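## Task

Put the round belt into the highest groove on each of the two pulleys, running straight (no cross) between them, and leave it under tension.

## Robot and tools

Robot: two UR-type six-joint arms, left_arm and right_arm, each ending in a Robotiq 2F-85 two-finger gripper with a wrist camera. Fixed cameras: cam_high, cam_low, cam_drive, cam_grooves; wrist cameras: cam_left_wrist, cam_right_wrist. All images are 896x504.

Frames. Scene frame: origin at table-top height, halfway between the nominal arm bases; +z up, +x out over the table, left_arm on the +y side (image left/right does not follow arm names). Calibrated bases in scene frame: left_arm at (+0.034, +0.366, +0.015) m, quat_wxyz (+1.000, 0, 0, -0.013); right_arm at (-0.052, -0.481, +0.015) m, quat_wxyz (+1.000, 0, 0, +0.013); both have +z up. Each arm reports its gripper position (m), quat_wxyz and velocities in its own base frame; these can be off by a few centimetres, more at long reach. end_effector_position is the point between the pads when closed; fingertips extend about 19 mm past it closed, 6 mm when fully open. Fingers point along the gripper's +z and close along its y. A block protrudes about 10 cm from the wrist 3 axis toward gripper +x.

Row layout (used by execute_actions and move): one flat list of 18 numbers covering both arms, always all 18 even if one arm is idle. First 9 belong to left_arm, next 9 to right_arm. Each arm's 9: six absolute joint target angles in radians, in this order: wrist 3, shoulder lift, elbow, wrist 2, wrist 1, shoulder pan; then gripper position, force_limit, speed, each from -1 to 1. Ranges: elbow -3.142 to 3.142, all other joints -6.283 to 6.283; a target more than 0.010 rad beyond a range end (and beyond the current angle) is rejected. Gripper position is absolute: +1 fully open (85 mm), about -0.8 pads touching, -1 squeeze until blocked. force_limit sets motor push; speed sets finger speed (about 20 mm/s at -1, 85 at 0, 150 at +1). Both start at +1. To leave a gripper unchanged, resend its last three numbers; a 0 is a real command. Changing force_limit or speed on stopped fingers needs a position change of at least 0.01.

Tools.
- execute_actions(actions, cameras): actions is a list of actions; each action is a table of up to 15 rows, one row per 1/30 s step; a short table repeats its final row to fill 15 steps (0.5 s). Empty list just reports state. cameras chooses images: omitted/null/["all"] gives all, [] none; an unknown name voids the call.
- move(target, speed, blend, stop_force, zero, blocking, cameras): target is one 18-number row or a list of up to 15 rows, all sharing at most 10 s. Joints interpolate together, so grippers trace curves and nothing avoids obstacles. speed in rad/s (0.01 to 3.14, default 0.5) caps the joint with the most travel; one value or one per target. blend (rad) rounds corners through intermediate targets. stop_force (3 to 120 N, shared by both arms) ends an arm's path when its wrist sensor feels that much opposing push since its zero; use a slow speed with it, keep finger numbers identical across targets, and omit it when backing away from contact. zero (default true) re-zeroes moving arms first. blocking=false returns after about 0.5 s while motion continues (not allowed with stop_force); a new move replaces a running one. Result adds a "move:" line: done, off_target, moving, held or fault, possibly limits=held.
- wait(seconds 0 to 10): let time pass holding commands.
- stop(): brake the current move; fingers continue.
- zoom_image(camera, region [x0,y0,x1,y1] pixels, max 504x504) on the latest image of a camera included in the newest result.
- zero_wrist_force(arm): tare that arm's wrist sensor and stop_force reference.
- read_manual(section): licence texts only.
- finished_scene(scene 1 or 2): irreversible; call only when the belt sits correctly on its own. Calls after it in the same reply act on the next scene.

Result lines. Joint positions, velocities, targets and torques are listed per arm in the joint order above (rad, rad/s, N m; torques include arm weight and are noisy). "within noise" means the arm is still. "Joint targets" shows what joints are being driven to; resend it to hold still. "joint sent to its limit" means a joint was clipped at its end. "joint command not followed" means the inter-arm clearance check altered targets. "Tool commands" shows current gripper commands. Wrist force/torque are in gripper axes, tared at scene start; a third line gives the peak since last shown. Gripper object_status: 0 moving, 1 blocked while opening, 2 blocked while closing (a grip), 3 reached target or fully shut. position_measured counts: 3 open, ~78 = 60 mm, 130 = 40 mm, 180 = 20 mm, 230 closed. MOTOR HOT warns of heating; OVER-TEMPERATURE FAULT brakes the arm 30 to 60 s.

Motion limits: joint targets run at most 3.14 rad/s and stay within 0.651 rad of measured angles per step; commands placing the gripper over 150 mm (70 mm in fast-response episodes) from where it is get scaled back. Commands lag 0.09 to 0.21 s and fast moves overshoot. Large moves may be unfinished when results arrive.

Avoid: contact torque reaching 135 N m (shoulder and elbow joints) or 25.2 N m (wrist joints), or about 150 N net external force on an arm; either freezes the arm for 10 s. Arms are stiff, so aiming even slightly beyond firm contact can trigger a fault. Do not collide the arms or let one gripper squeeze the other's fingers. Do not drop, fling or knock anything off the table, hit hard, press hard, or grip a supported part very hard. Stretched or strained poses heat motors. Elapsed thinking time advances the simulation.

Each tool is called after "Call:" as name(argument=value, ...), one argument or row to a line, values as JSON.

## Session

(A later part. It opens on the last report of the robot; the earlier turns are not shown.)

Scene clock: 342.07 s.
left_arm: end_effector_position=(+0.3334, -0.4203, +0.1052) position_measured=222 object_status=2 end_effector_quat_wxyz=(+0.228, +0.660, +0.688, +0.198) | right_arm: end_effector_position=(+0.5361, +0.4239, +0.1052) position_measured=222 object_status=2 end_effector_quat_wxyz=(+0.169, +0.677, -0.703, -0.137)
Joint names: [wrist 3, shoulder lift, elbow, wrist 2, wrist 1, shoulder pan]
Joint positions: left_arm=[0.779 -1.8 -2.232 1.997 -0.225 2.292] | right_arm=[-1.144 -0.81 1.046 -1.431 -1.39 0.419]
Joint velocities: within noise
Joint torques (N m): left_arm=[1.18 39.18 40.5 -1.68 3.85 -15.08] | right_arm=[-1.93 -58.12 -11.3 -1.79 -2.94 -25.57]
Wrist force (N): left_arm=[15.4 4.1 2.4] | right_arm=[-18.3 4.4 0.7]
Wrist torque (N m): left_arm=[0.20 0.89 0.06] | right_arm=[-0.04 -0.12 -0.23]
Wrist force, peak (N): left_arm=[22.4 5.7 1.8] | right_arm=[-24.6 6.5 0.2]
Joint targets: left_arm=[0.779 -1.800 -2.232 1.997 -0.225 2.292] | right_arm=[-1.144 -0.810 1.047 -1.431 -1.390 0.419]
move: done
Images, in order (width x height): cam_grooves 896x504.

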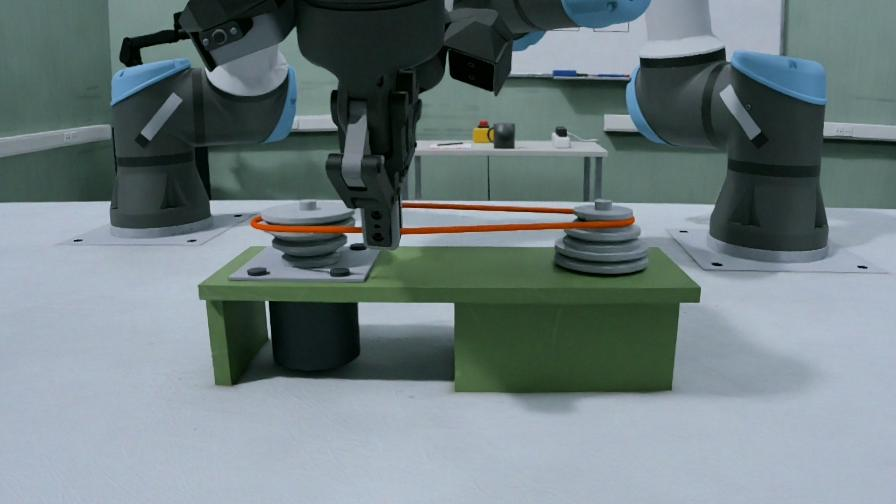

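Call:
move(
  target=[0.7908,-1.7873,-2.2518,1.9913,-0.2132,2.3041,-1,-0.4,-1, -1.135,-0.7975,1.0251,-1.4273,-1.3816,0.4285,-1,-0.4,-1],
  speed=0.025,
  cameras=["cam_grooves","cam_right_wrist"],
)

Call:
zoom_image(
  camera="cam_grooves",
  region=[240, 180, 420, 290],
)

Scene clock: 355.23 s.
left_arm: end_effector_position=(+0.3332, -0.4124, +0.1050) position_measured=222 object_status=2 end_effector_quat_wxyz=(+0.228, +0.660, +0.688, +0.198) | right_arm: end_effector_position=(+0.5362, +0.4318, +0.1052) position_measured=222 object_status=2 end_effector_quat_wxyz=(+0.169, +0.677, -0.703, -0.137)
Joint names: [wrist 3, shoulder lift, elbow, wrist 2, wrist 1, shoulder pan]
Joint positions: left_arm=[0.791 -1.787 -2.252 1.991 -0.213 2.304] | right_arm=[-1.135 -0.798 1.025 -1.427 -1.382 0.428]
Joint velocities: within noise
Joint torques (N m): left_arm=[1.47 37.6 4.31 -1.37 5.62 6.32] | right_arm=[2.23 -46.3 -36.04 1.84 0.33 12.01]
Wrist force (N): left_arm=[1.5 1.8 1.5] | right_arm=[-4.8 1.2 -0.2]
Wrist torque (N m): left_arm=[0.22 0.67 0.03] | right_arm=[0.07 0.08 -0.19]
Wrist force, peak (N): left_arm=[15.7 3.9 2.6] | right_arm=[-18.6 4.7 0.9]
Joint targets: left_arm=[0.791 -1.787 -2.252 1.991 -0.213 2.304] | right_arm=[-1.135 -0.798 1.025 -1.427 -1.382 0.428]
move: done
Images, in order (width x height): cam_grooves 896x504, cam_right_wrist 896x504.

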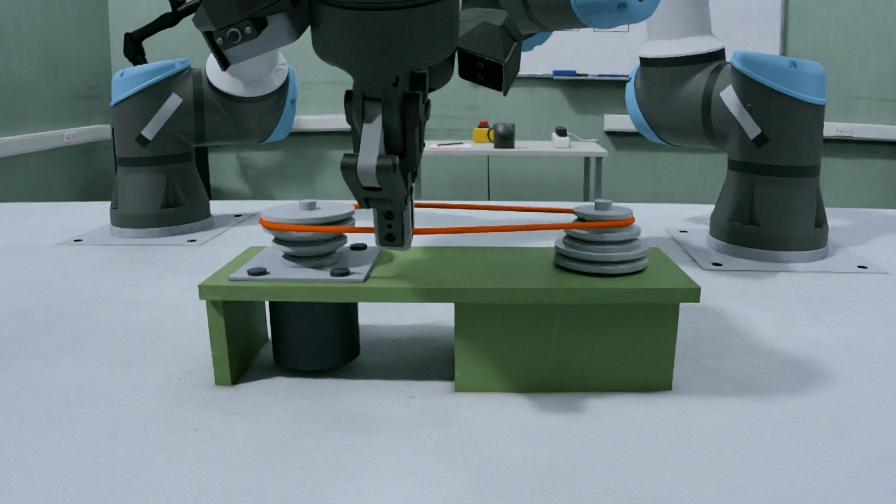

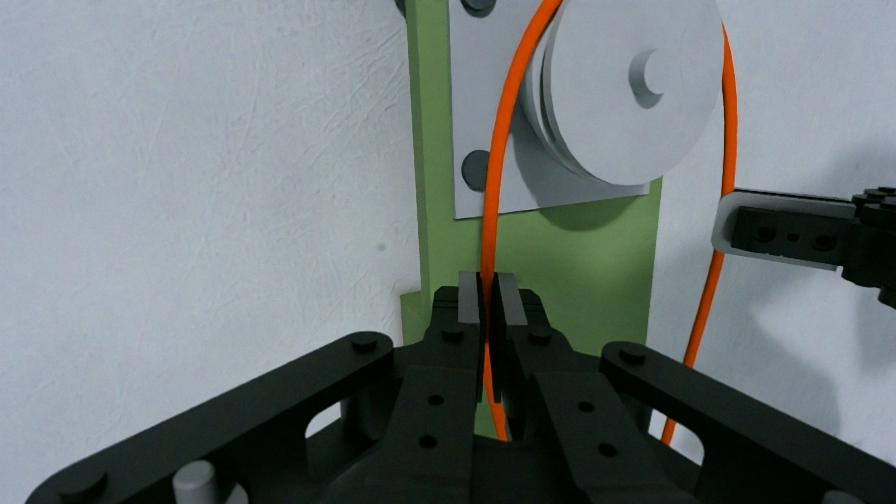

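Scaled by 2.800 from the camera's 896x504 image, which has a finer 1280x720 frame.

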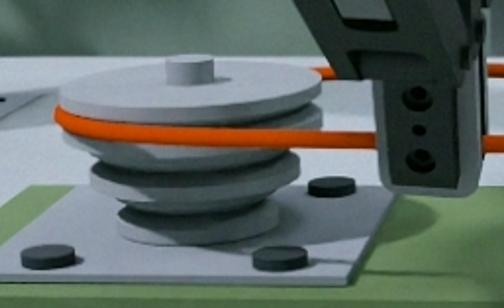

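Call:
move(
  target=[
    [0.7908,-1.7873,-2.2518,1.9913,-0.2132,2.3041,-0.4,-0.4,-1, -1.135,-0.7975,1.0251,-1.4273,-1.3816,0.4285,-0.4,-0.4,-1],
    [0.7461,-1.6748,-2.2463,2.011,-0.35,2.2591,-0.4,-0.4,-1,-1.1427,-0.7676,0.8668,-1.4307,-1.2522,0.4202,-0.4,-0.4,-1],
  ],
  speed=0.1,
)

Call:
zoom_image(
  camera="cam_grooves",
  region=[240, 180, 420, 290],
)

Call:
zoom_image(
  camera="cam_grooves",
  region=[500, 180, 680, 290],
)

Scene clock: 371.57 s.
left_arm: end_effector_position=(+0.3072, -0.4110, +0.1418) position_measured=179 object_status=3 end_effector_quat_wxyz=(+0.228, +0.660, +0.688, +0.198) | right_arm: end_effector_position=(+0.5554, +0.4335, +0.1457) position_measured=179 object_status=3 end_effector_quat_wxyz=(+0.169, +0.677, -0.703, -0.137)
Joint names: [wrist 3, shoulder lift, elbow, wrist 2, wrist 1, shoulder pan]
Joint positions: left_arm=[0.746 -1.675 -2.246 2.011 -0.35 2.259] | right_arm=[-1.143 -0.768 0.867 -1.431 -1.252 0.42]
Joint velocities: within noise
Joint torques (N m): left_arm=[-1.23 33.18 35.1 2.2 1.48 -7.96] | right_arm=[-1.95 -45.37 -36.73 -2.18 0.18 -12.94]
Wrist force (N): left_arm=[-2.8 0.9 1.2] | right_arm=[-0.8 0.7 -0.3]
Wrist torque (N m): left_arm=[0.22 0.55 0.03] | right_arm=[0.20 0.19 -0.15]
Wrist force, peak (N): left_arm=[-3.1 1.0 1.4] | right_arm=[-5.0 1.5 -0.3]
Joint targets: left_arm=[0.746 -1.675 -2.246 2.011 -0.350 2.259] | right_arm=[-1.143 -0.768 0.867 -1.431 -1.252 0.420]
move: done

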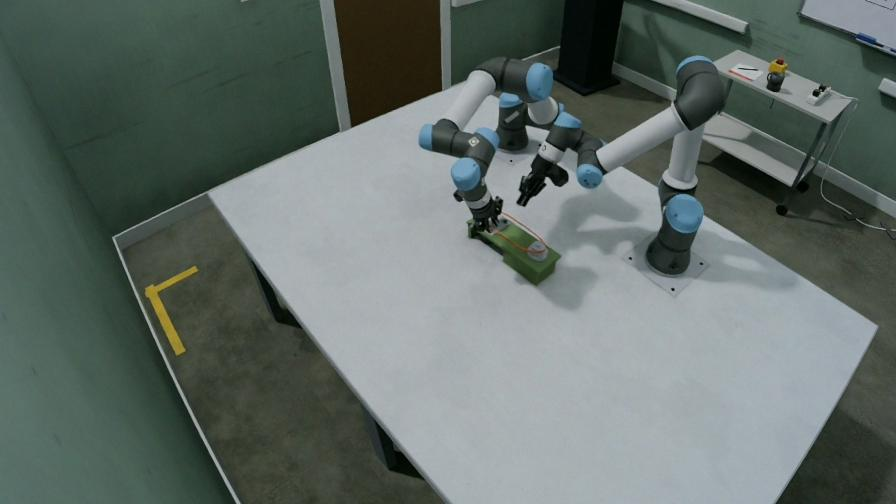

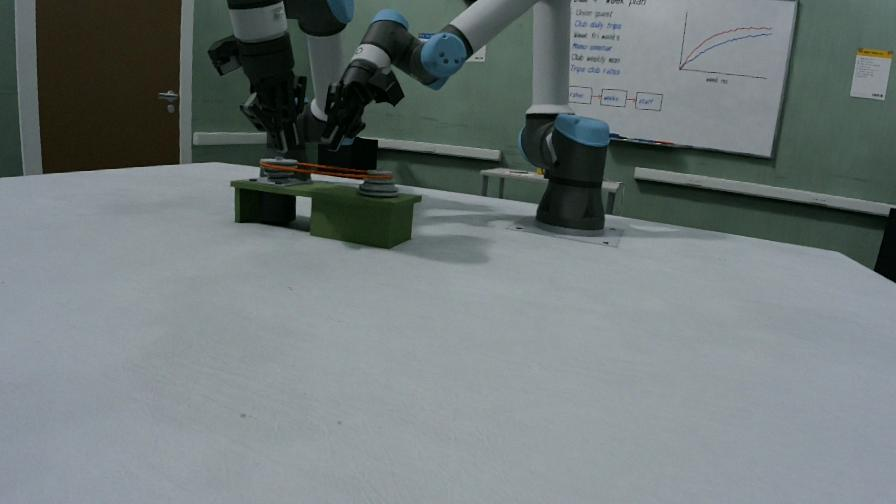

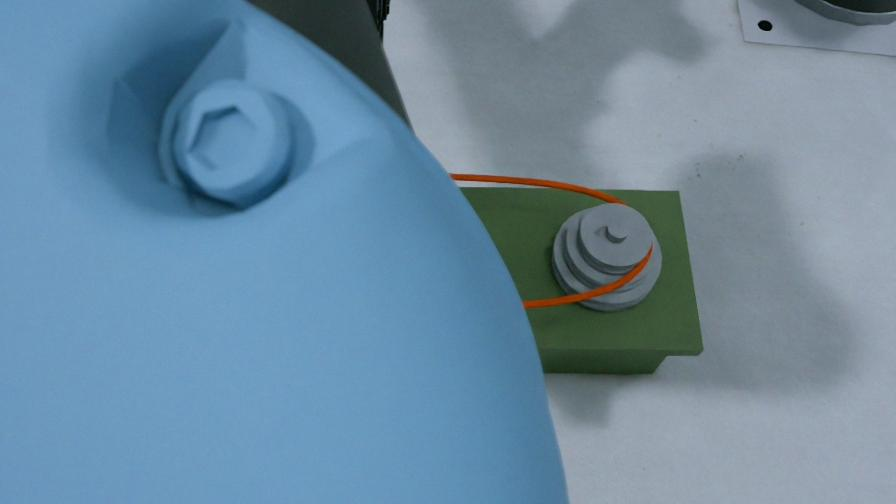

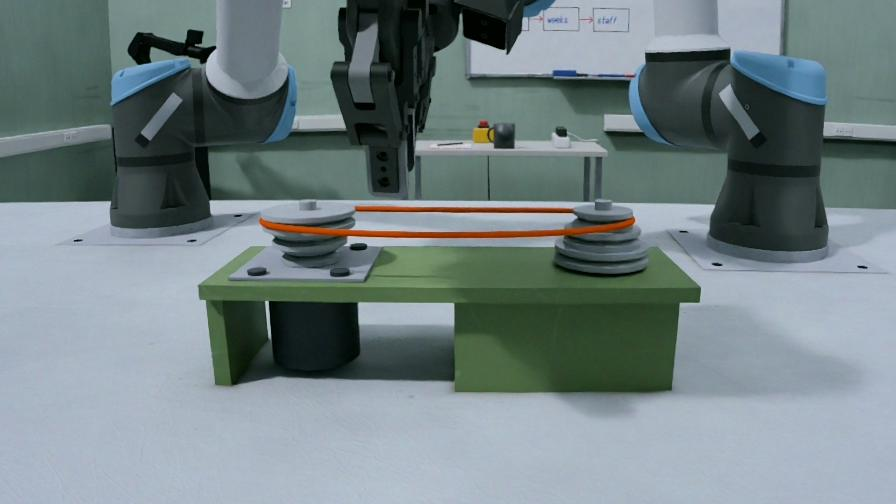

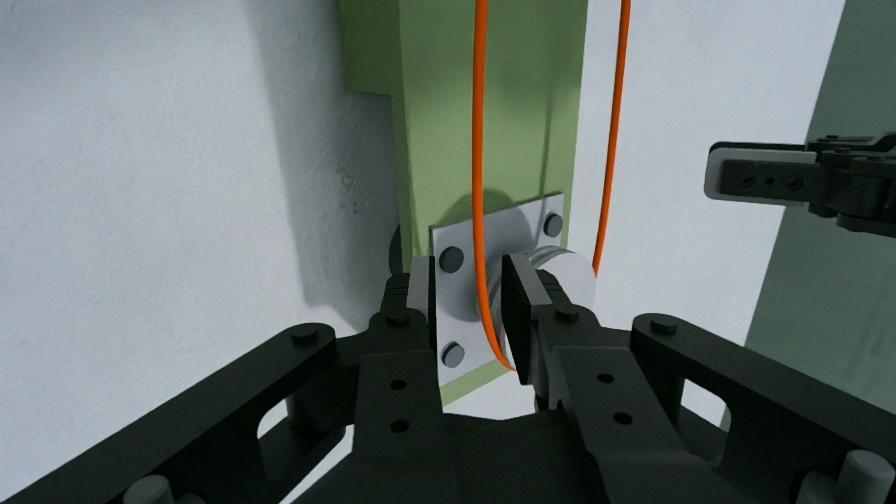

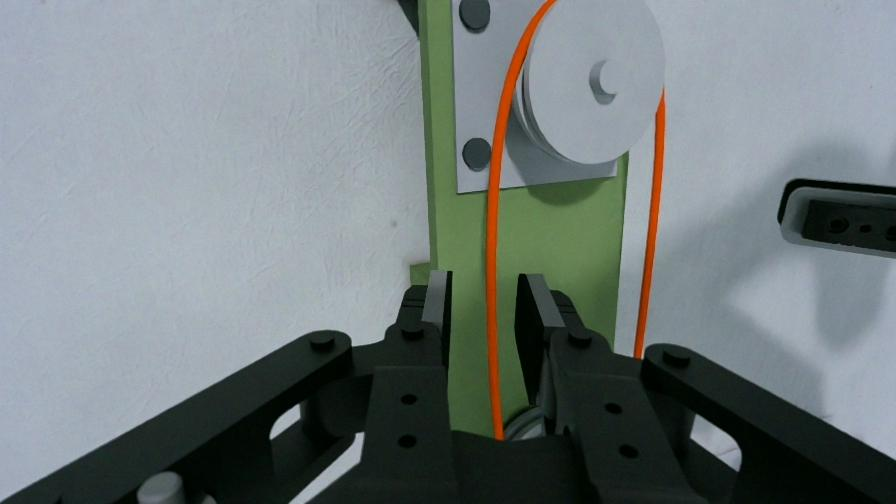

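Scaled by 2.800 from the camera's 896x504 image, which has a finer 1280x720 frame.

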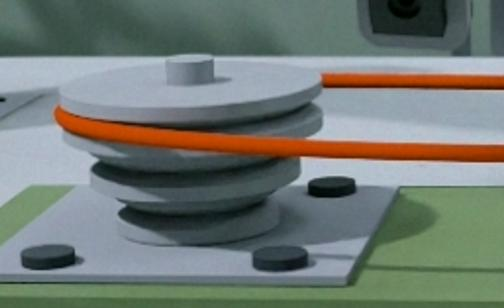

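Scaled by 2.800 from the camera's 896x504 image, which has a finer 1280x720 frame.

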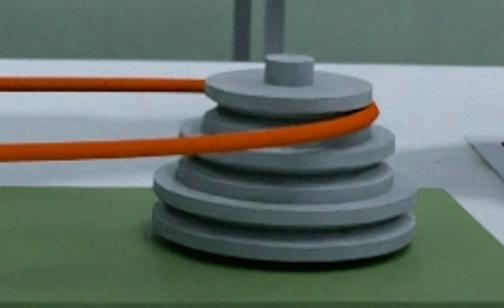

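Call:
move(
  target=[
    [0.899,-1.4168,-2.2952,1.9819,-0.5346,2.3972,-0.4,-0.4,-1,-1.0299,-1.2069,1.5115,-1.5708,-1.8754,0.515,-0.4,-0.4,-1],
    [0.899,-1.4168,-2.2952,1.9819,-0.5346,2.75,-0.8,-0.4,0,-1.0299,-1.2069,1.5115,-1.5708,-1.8754,0.515,-0.8,-0.4,0],
  ],
  speed=0.4,
  cameras=["cam_grooves","cam_drive","cam_right_wrist","cam_low"],
)

Call:
zoom_image(
  camera="cam_low",
  region=[240, 145, 420, 215],
)

Scene clock: 393.93 s.
left_arm: end_effector_position=(+0.4133, -0.2038, +0.2050) position_measured=229 object_status=0 end_effector_quat_wxyz=(+0.169, +0.535, +0.789, +0.249) | right_arm: end_effector_position=(+0.4784, +0.4239, +0.1851) position_measured=229 object_status=0 end_effector_quat_wxyz=(+0.000, +0.698, -0.716, +0.000)
Joint names: [wrist 3, shoulder lift, elbow, wrist 2, wrist 1, shoulder pan]
Joint positions: left_arm=[0.899 -1.417 -2.295 1.982 -0.535 2.75] | right_arm=[-1.03 -1.207 1.512 -1.571 -1.875 0.515]
Joint velocities: within noise
Joint torques (N m): left_arm=[1.2 25.23 11.65 -0.3 1.99 6.76] | right_arm=[2.27 -44.21 -17 -2.32 -4.12 15.08]
Wrist force (N): left_arm=[-2.9 1.0 1.2] | right_arm=[-0.4 0.9 0.2]
Wrist torque (N m): left_arm=[0.24 0.56 0.02] | right_arm=[0.11 0.10 0.00]
Wrist force, peak (N): left_arm=[-3.6 0.6 1.5] | right_arm=[0.0 1.7 -0.3]
Joint targets: left_arm=[0.899 -1.417 -2.295 1.982 -0.535 2.750] | right_arm=[-1.030 -1.207 1.512 -1.571 -1.875 0.515]
move: done
Images, in order (width x height): cam_low 896x504, cam_drive 896x504, cam_grooves 896x504, cam_right_wrist 896x504.

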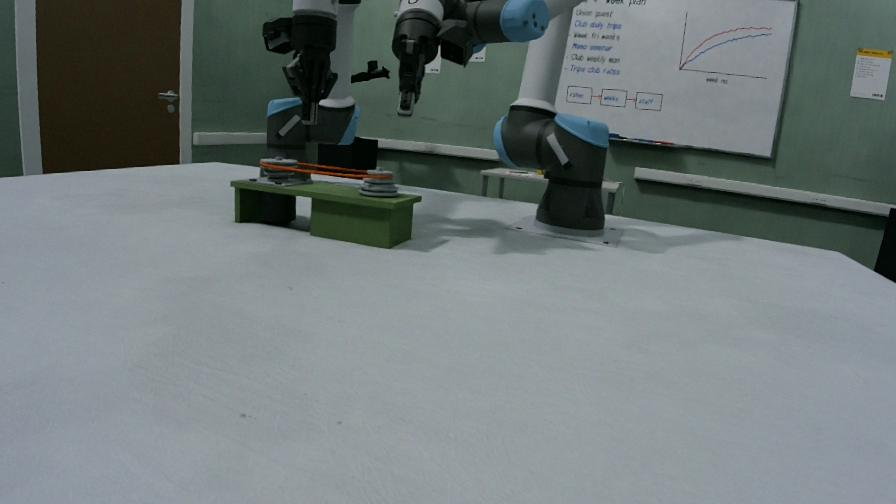

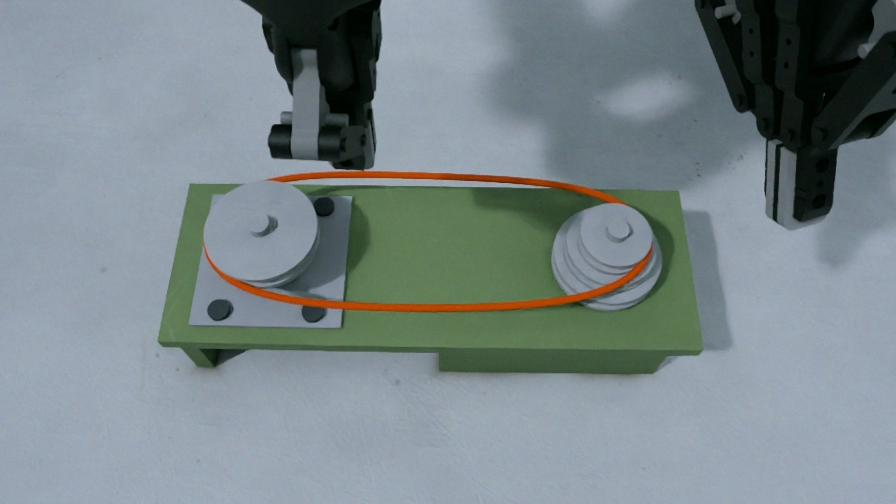

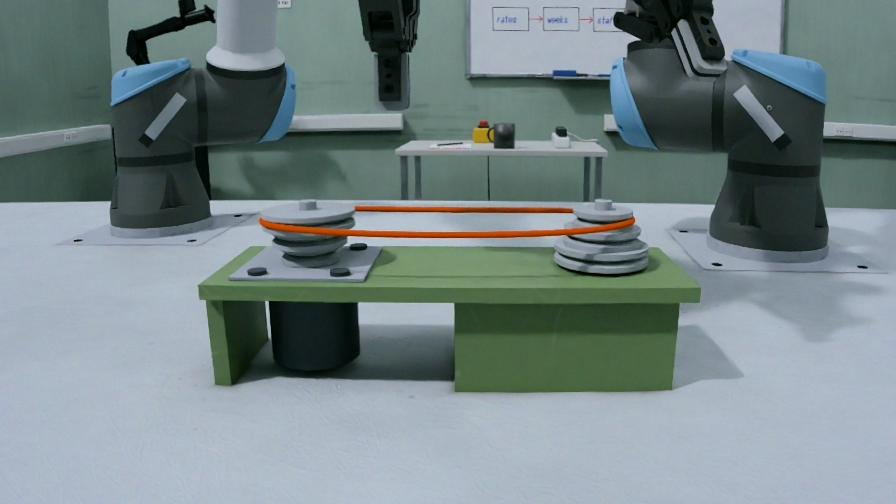

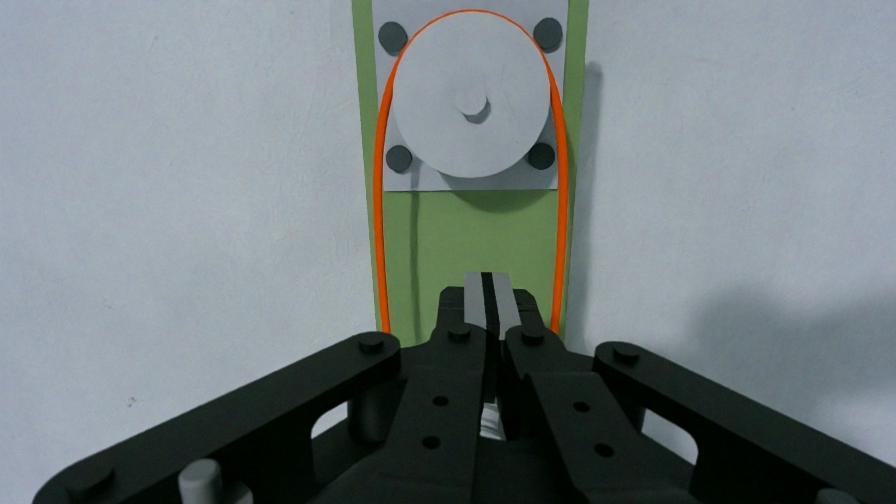

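Scaled by 2.800 from the camera's 896x504 image, which has a finer 1280x720 frame.

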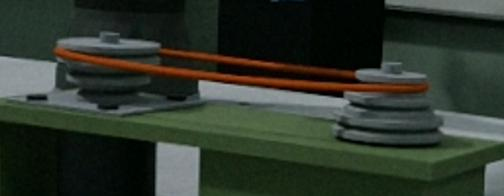

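Call:
move(
  target=[0.899,-1.4168,-2.2952,1.9819,-0.5346,2.75,-0.8,-0.4,0,-1.0299,-1.1314,1.6288,-1.5708,-2.0682,0.515,-0.8,-0.4,0],
  speed=0.15,
  stop_force=10,
  cameras=["cam_grooves","cam_right_wrist","cam_drive"],
)

Call:
zoom_image(
  camera="cam_grooves",
  region=[240, 160, 440, 290],
)

Scene clock: 400.90 s.
left_arm: end_effector_position=(+0.4133, -0.2038, +0.2050) position_measured=229 object_status=3 end_effector_quat_wxyz=(+0.169, +0.535, +0.789, +0.249) | right_arm: end_effector_position=(+0.4784, +0.4239, +0.1030) position_measured=229 object_status=3 end_effector_quat_wxyz=(+0.000, +0.698, -0.716, +0.000)
Joint names: [wrist 3, shoulder lift, elbow, wrist 2, wrist 1, shoulder pan]
Joint positions: left_arm=[0.899 -1.417 -2.295 1.982 -0.535 2.75] | right_arm=[-1.03 -1.131 1.629 -1.571 -2.068 0.515]
Joint velocities: within noise
Joint torques (N m): left_arm=[1.12 22.03 22.44 -0.08 2.95 7.54] | right_arm=[2.1 -33.79 -12.86 -1.89 -4.54 14.47]
Wrist force (N): left_arm=[-3.0 1.0 0.9] | right_arm=[-0.3 0.7 -0.3]
Wrist torque (N m): left_arm=[0.23 0.58 0.02] | right_arm=[0.10 0.09 -0.01]
Wrist force, peak (N): left_arm=[-3.2 0.9 1.2] | right_arm=[-0.2 1.3 -0.2]
Joint targets: left_arm=[0.899 -1.417 -2.295 1.982 -0.535 2.750] | right_arm=[-1.030 -1.131 1.629 -1.571 -2.068 0.515]
move: done
Images, in order (width x height): cam_drive 896x504, cam_grooves 896x504, cam_right_wrist 896x504.

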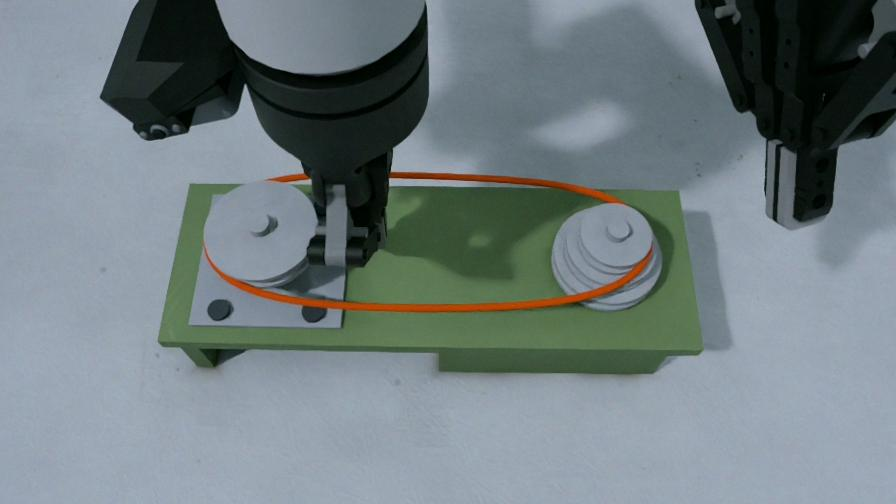

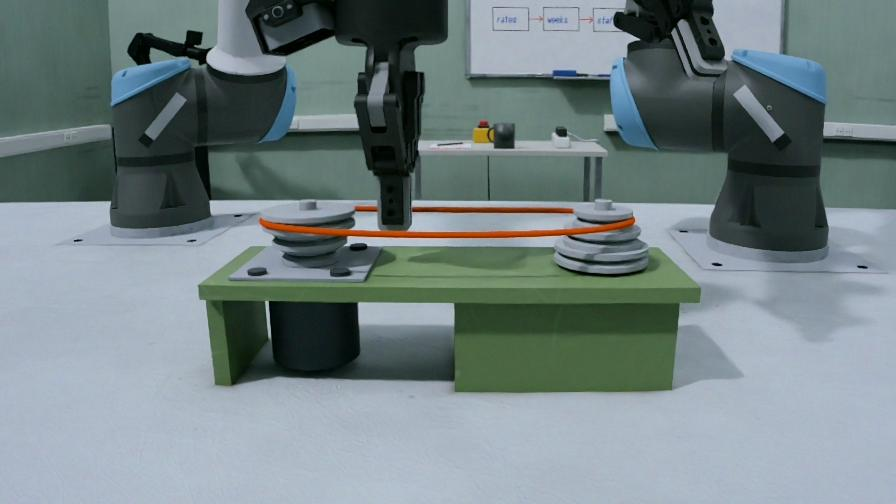

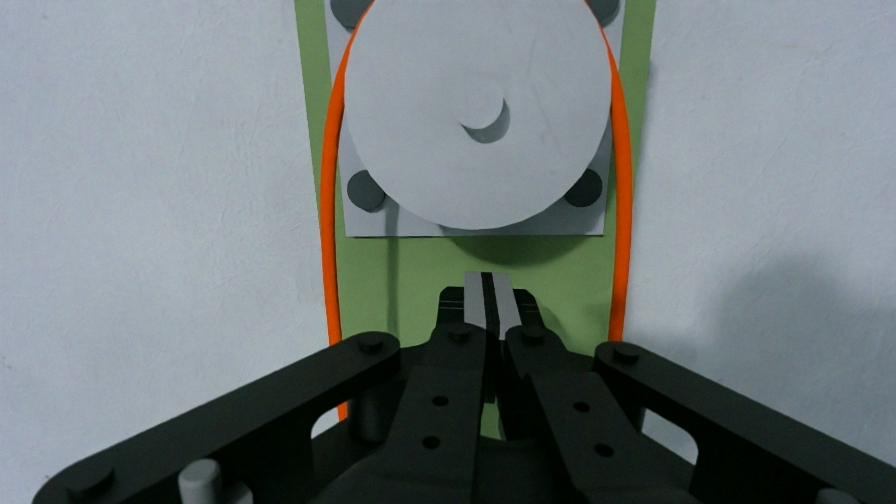

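Scaled by 2.520 from the camera's 896x504 image, which has a finer 1280x720 frame.

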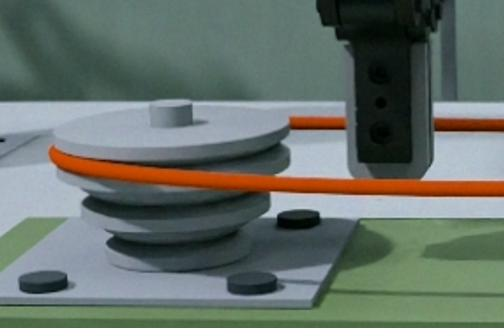

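Push.

Call:
move(
  target=[0.899,-1.4168,-2.2952,1.9819,-0.5346,2.75,-0.8,-0.4,0,-1.087,-1.1875,1.7129,-1.5708,-2.0962,0.4579,-0.8,-0.4,0],
  speed=0.02,
  stop_force=20,
  cameras=["cam_grooves","cam_right_wrist","cam_drive"],
)

Call:
zoom_image(
  camera="cam_grooves",
  region=[240, 170, 440, 290],
)

Scene clock: 408.17 s.
left_arm: end_effector_position=(+0.4133, -0.2038, +0.2050) position_measured=229 object_status=3 end_effector_quat_wxyz=(+0.169, +0.535, +0.789, +0.249) | right_arm: end_effector_position=(+0.4782, +0.3971, +0.1031) position_measured=229 object_status=3 end_effector_quat_wxyz=(+0.000, +0.698, -0.716, +0.000)
Joint names: [wrist 3, shoulder lift, elbow, wrist 2, wrist 1, shoulder pan]
Joint positions: left_arm=[0.899 -1.417 -2.295 1.982 -0.535 2.75] | right_arm=[-1.068 -1.169 1.685 -1.571 -2.087 0.477]
Joint velocities: within noise
Joint torques (N m): left_arm=[0.88 19.04 36.05 0.08 4.43 5.5] | right_arm=[2.33 -33.18 -29.09 -6.21 0.41 4.5]
Wrist force (N): left_arm=[-2.8 0.8 1.2] | right_arm=[-21.7 1.1 3.7]
Wrist torque (N m): left_arm=[0.21 0.55 0.02] | right_arm=[0.08 -0.32 -0.12]
Wrist force, peak (N): left_arm=[-3.2 1.0 1.1] | right_arm=[-30.4 1.3 7.5]
Joint targets: left_arm=[0.899 -1.417 -2.295 1.982 -0.535 2.750] | right_arm=[-1.068 -1.169 1.685 -1.571 -2.087 0.477]
move: contact (right_arm); right_arm: the elbow is farthest, 0.028 rad from its target
Images, in order (width x height): cam_drive 896x504, cam_grooves 896x504, cam_right_wrist 896x504.

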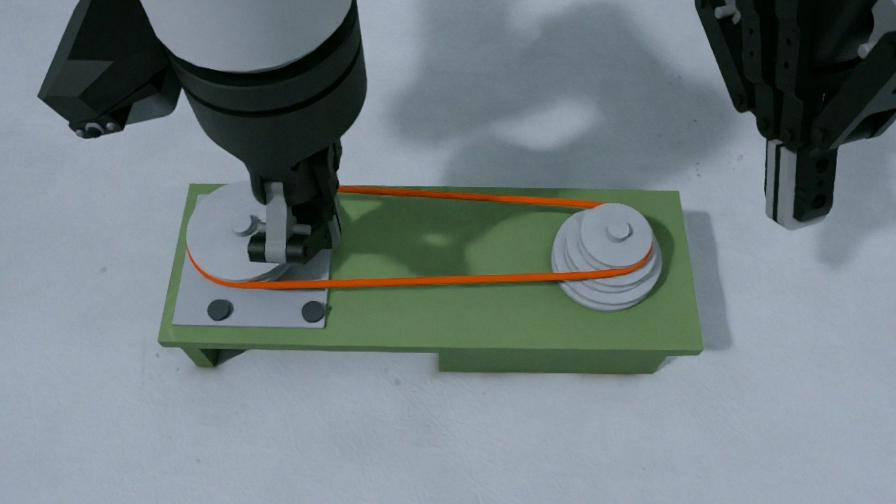

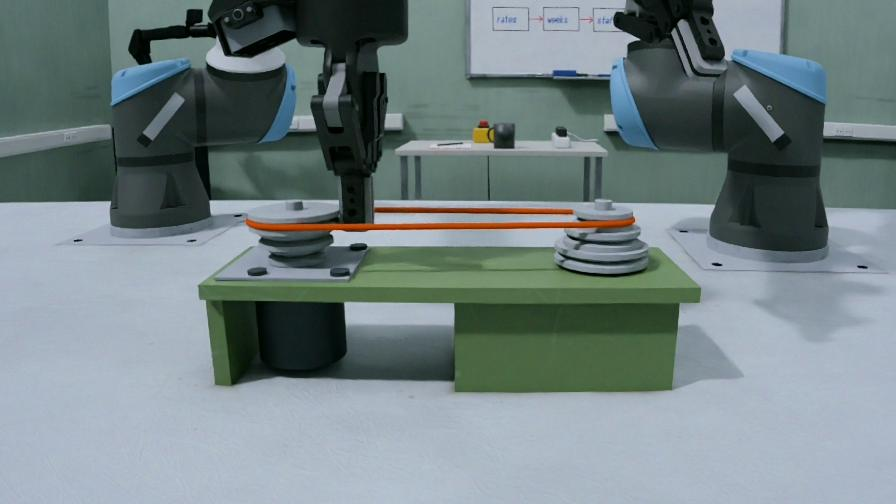

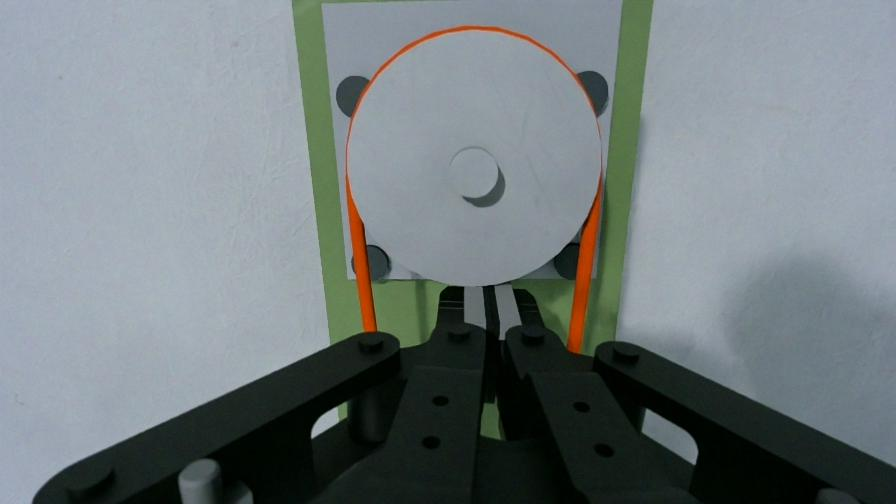

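Scaled by 2.520 from the camera's 896x504 image, which has a finer 1280x720 frame.

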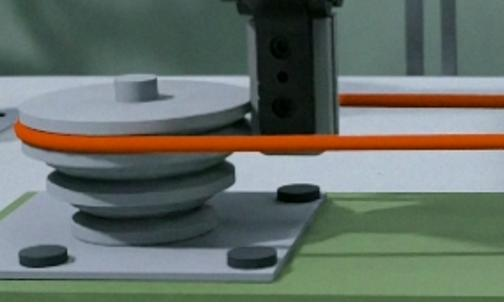

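Call:
move(
  target=[
    [0.899,-1.4168,-2.2952,1.9819,-0.5346,2.75,-0.8,-0.4,0,-1.0299,-1.1314,1.6288,-1.5708,-2.0682,0.515,-0.8,-0.4,0],
    [0.899,-1.4168,-2.2952,1.9819,-0.5346,2.75,-0.8,-0.4,0,-1.0299,-1.2069,1.5115,-1.5708,-1.8754,0.515,-0.8,-0.4,0],
  ],
  speed=[0.03,0.25],
  cameras=["cam_grooves","cam_right_wrist","cam_drive","cam_left_wrist","cam_low"],
)

Call:
zoom_image(
  camera="cam_grooves",
  region=[235, 180, 415, 290],
)

Call:
zoom_image(
  camera="cam_grooves",
  region=[540, 190, 660, 260],
)

Call:
zoom_image(
  camera="cam_low",
  region=[240, 145, 420, 215],
)

Scene clock: 416.60 s.
left_arm: end_effector_position=(+0.4133, -0.2038, +0.2050) position_measured=229 object_status=3 end_effector_quat_wxyz=(+0.169, +0.535, +0.789, +0.249) | right_arm: end_effector_position=(+0.4784, +0.4239, +0.1850) position_measured=229 object_status=3 end_effector_quat_wxyz=(+0.000, +0.698, -0.716, +0.000)
Joint names: [wrist 3, shoulder lift, elbow, wrist 2, wrist 1, shoulder pan]
Joint positions: left_arm=[0.899 -1.417 -2.295 1.982 -0.535 2.75] | right_arm=[-1.03 -1.207 1.512 -1.571 -1.876 0.515]
Joint velocities: within noise
Joint torques (N m): left_arm=[0.64 16.42 36.51 0.4 4.56 3.91] | right_arm=[2.04 -43.52 -36.93 2.02 -1.08 15.97]
Wrist force (N): left_arm=[-2.7 0.6 1.0] | right_arm=[0.7 0.5 -0.1]
Wrist torque (N m): left_arm=[0.18 0.53 0.02] | right_arm=[0.05 -0.06 0.00]
Wrist force, peak (N): left_arm=[-3.2 1.0 1.1] | right_arm=[-21.8 1.2 3.7]
Joint targets: left_arm=[0.899 -1.417 -2.295 1.982 -0.535 2.750] | right_arm=[-1.030 -1.207 1.512 -1.571 -1.875 0.515]
move: done
Images, in order (width x height): cam_low 896x504, cam_drive 896x504, cam_grooves 896x504, cam_left_wrist 896x504, cam_right_wrist 896x504.

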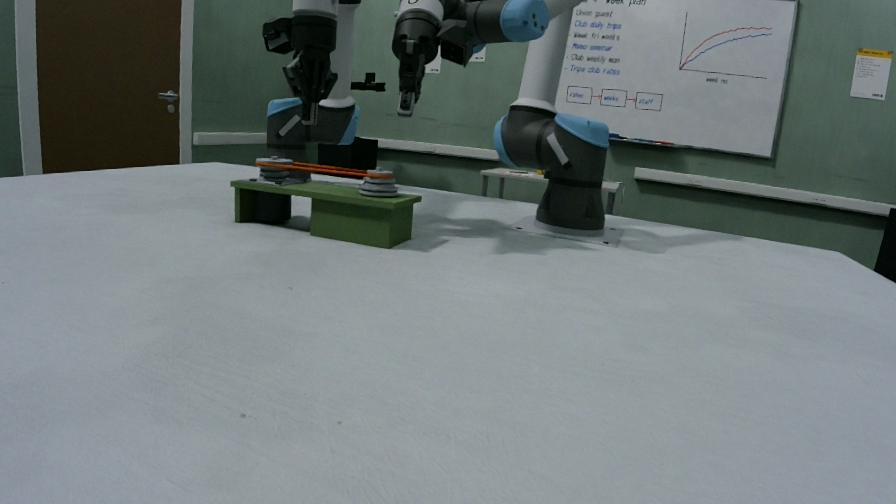

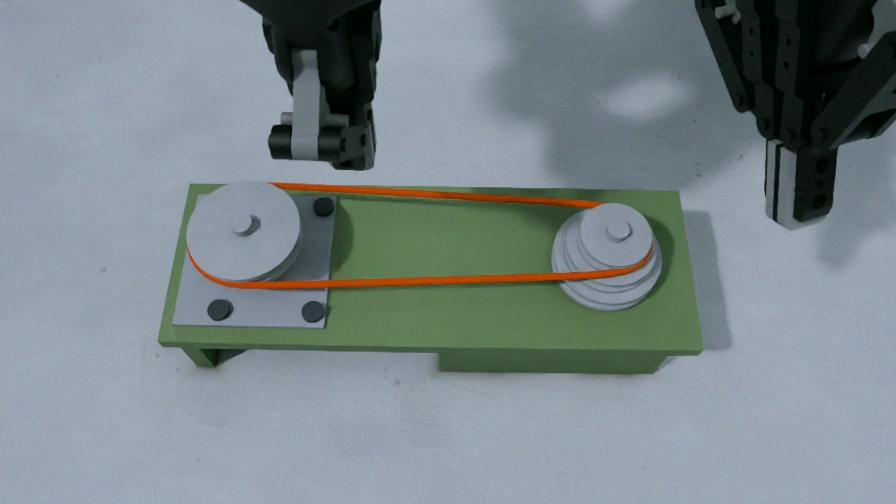

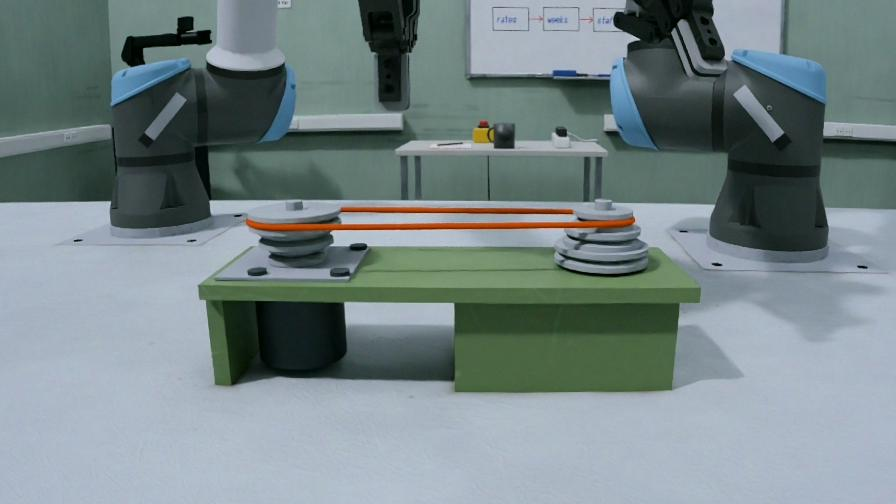

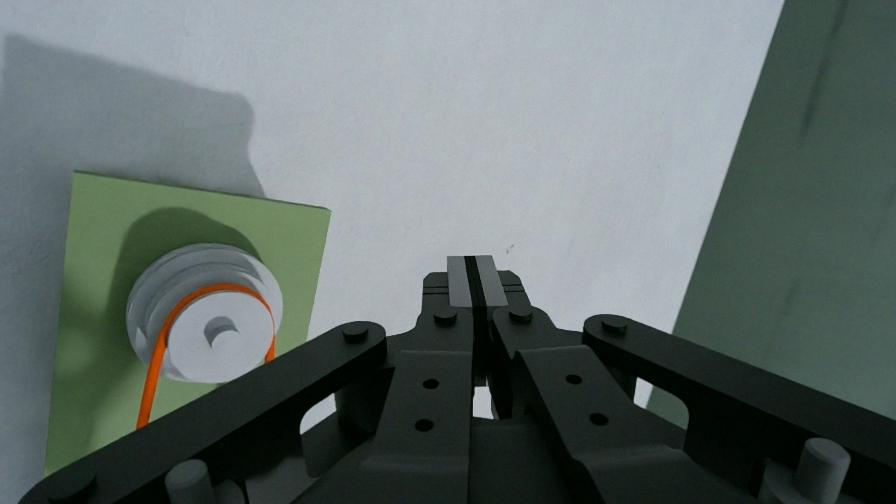

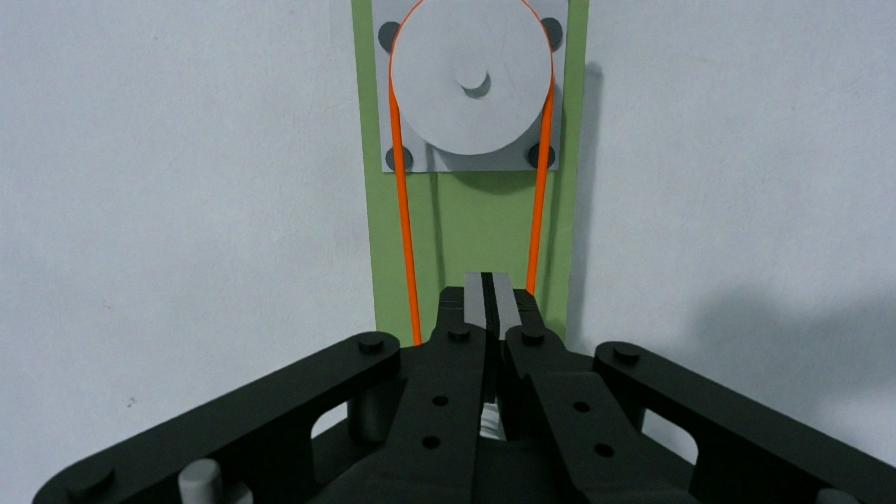

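Scaled by 2.800 from the camera's 896x504 image, which has a finer 1280x720 frame.

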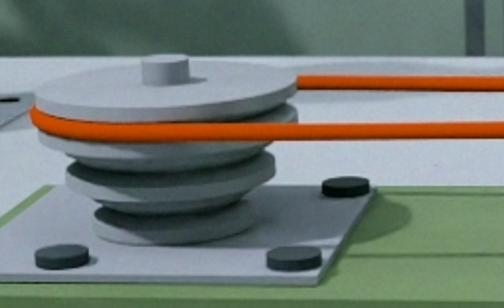

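Scaled by 4.200 from the camera's 896x504 image, which has a finer 1280x720 frame.

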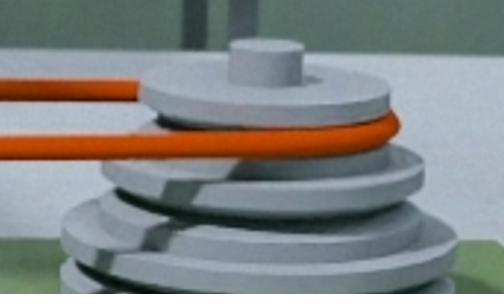

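Scaled by 2.800 from the camera's 896x504 image, which has a finer 1280x720 frame.

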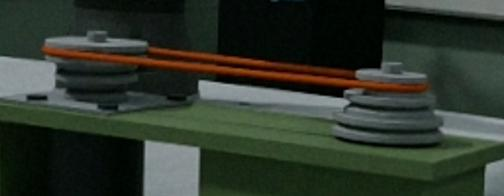

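Call:
finished_scene(
  scene=2,
)

The scene is finished: the task was done.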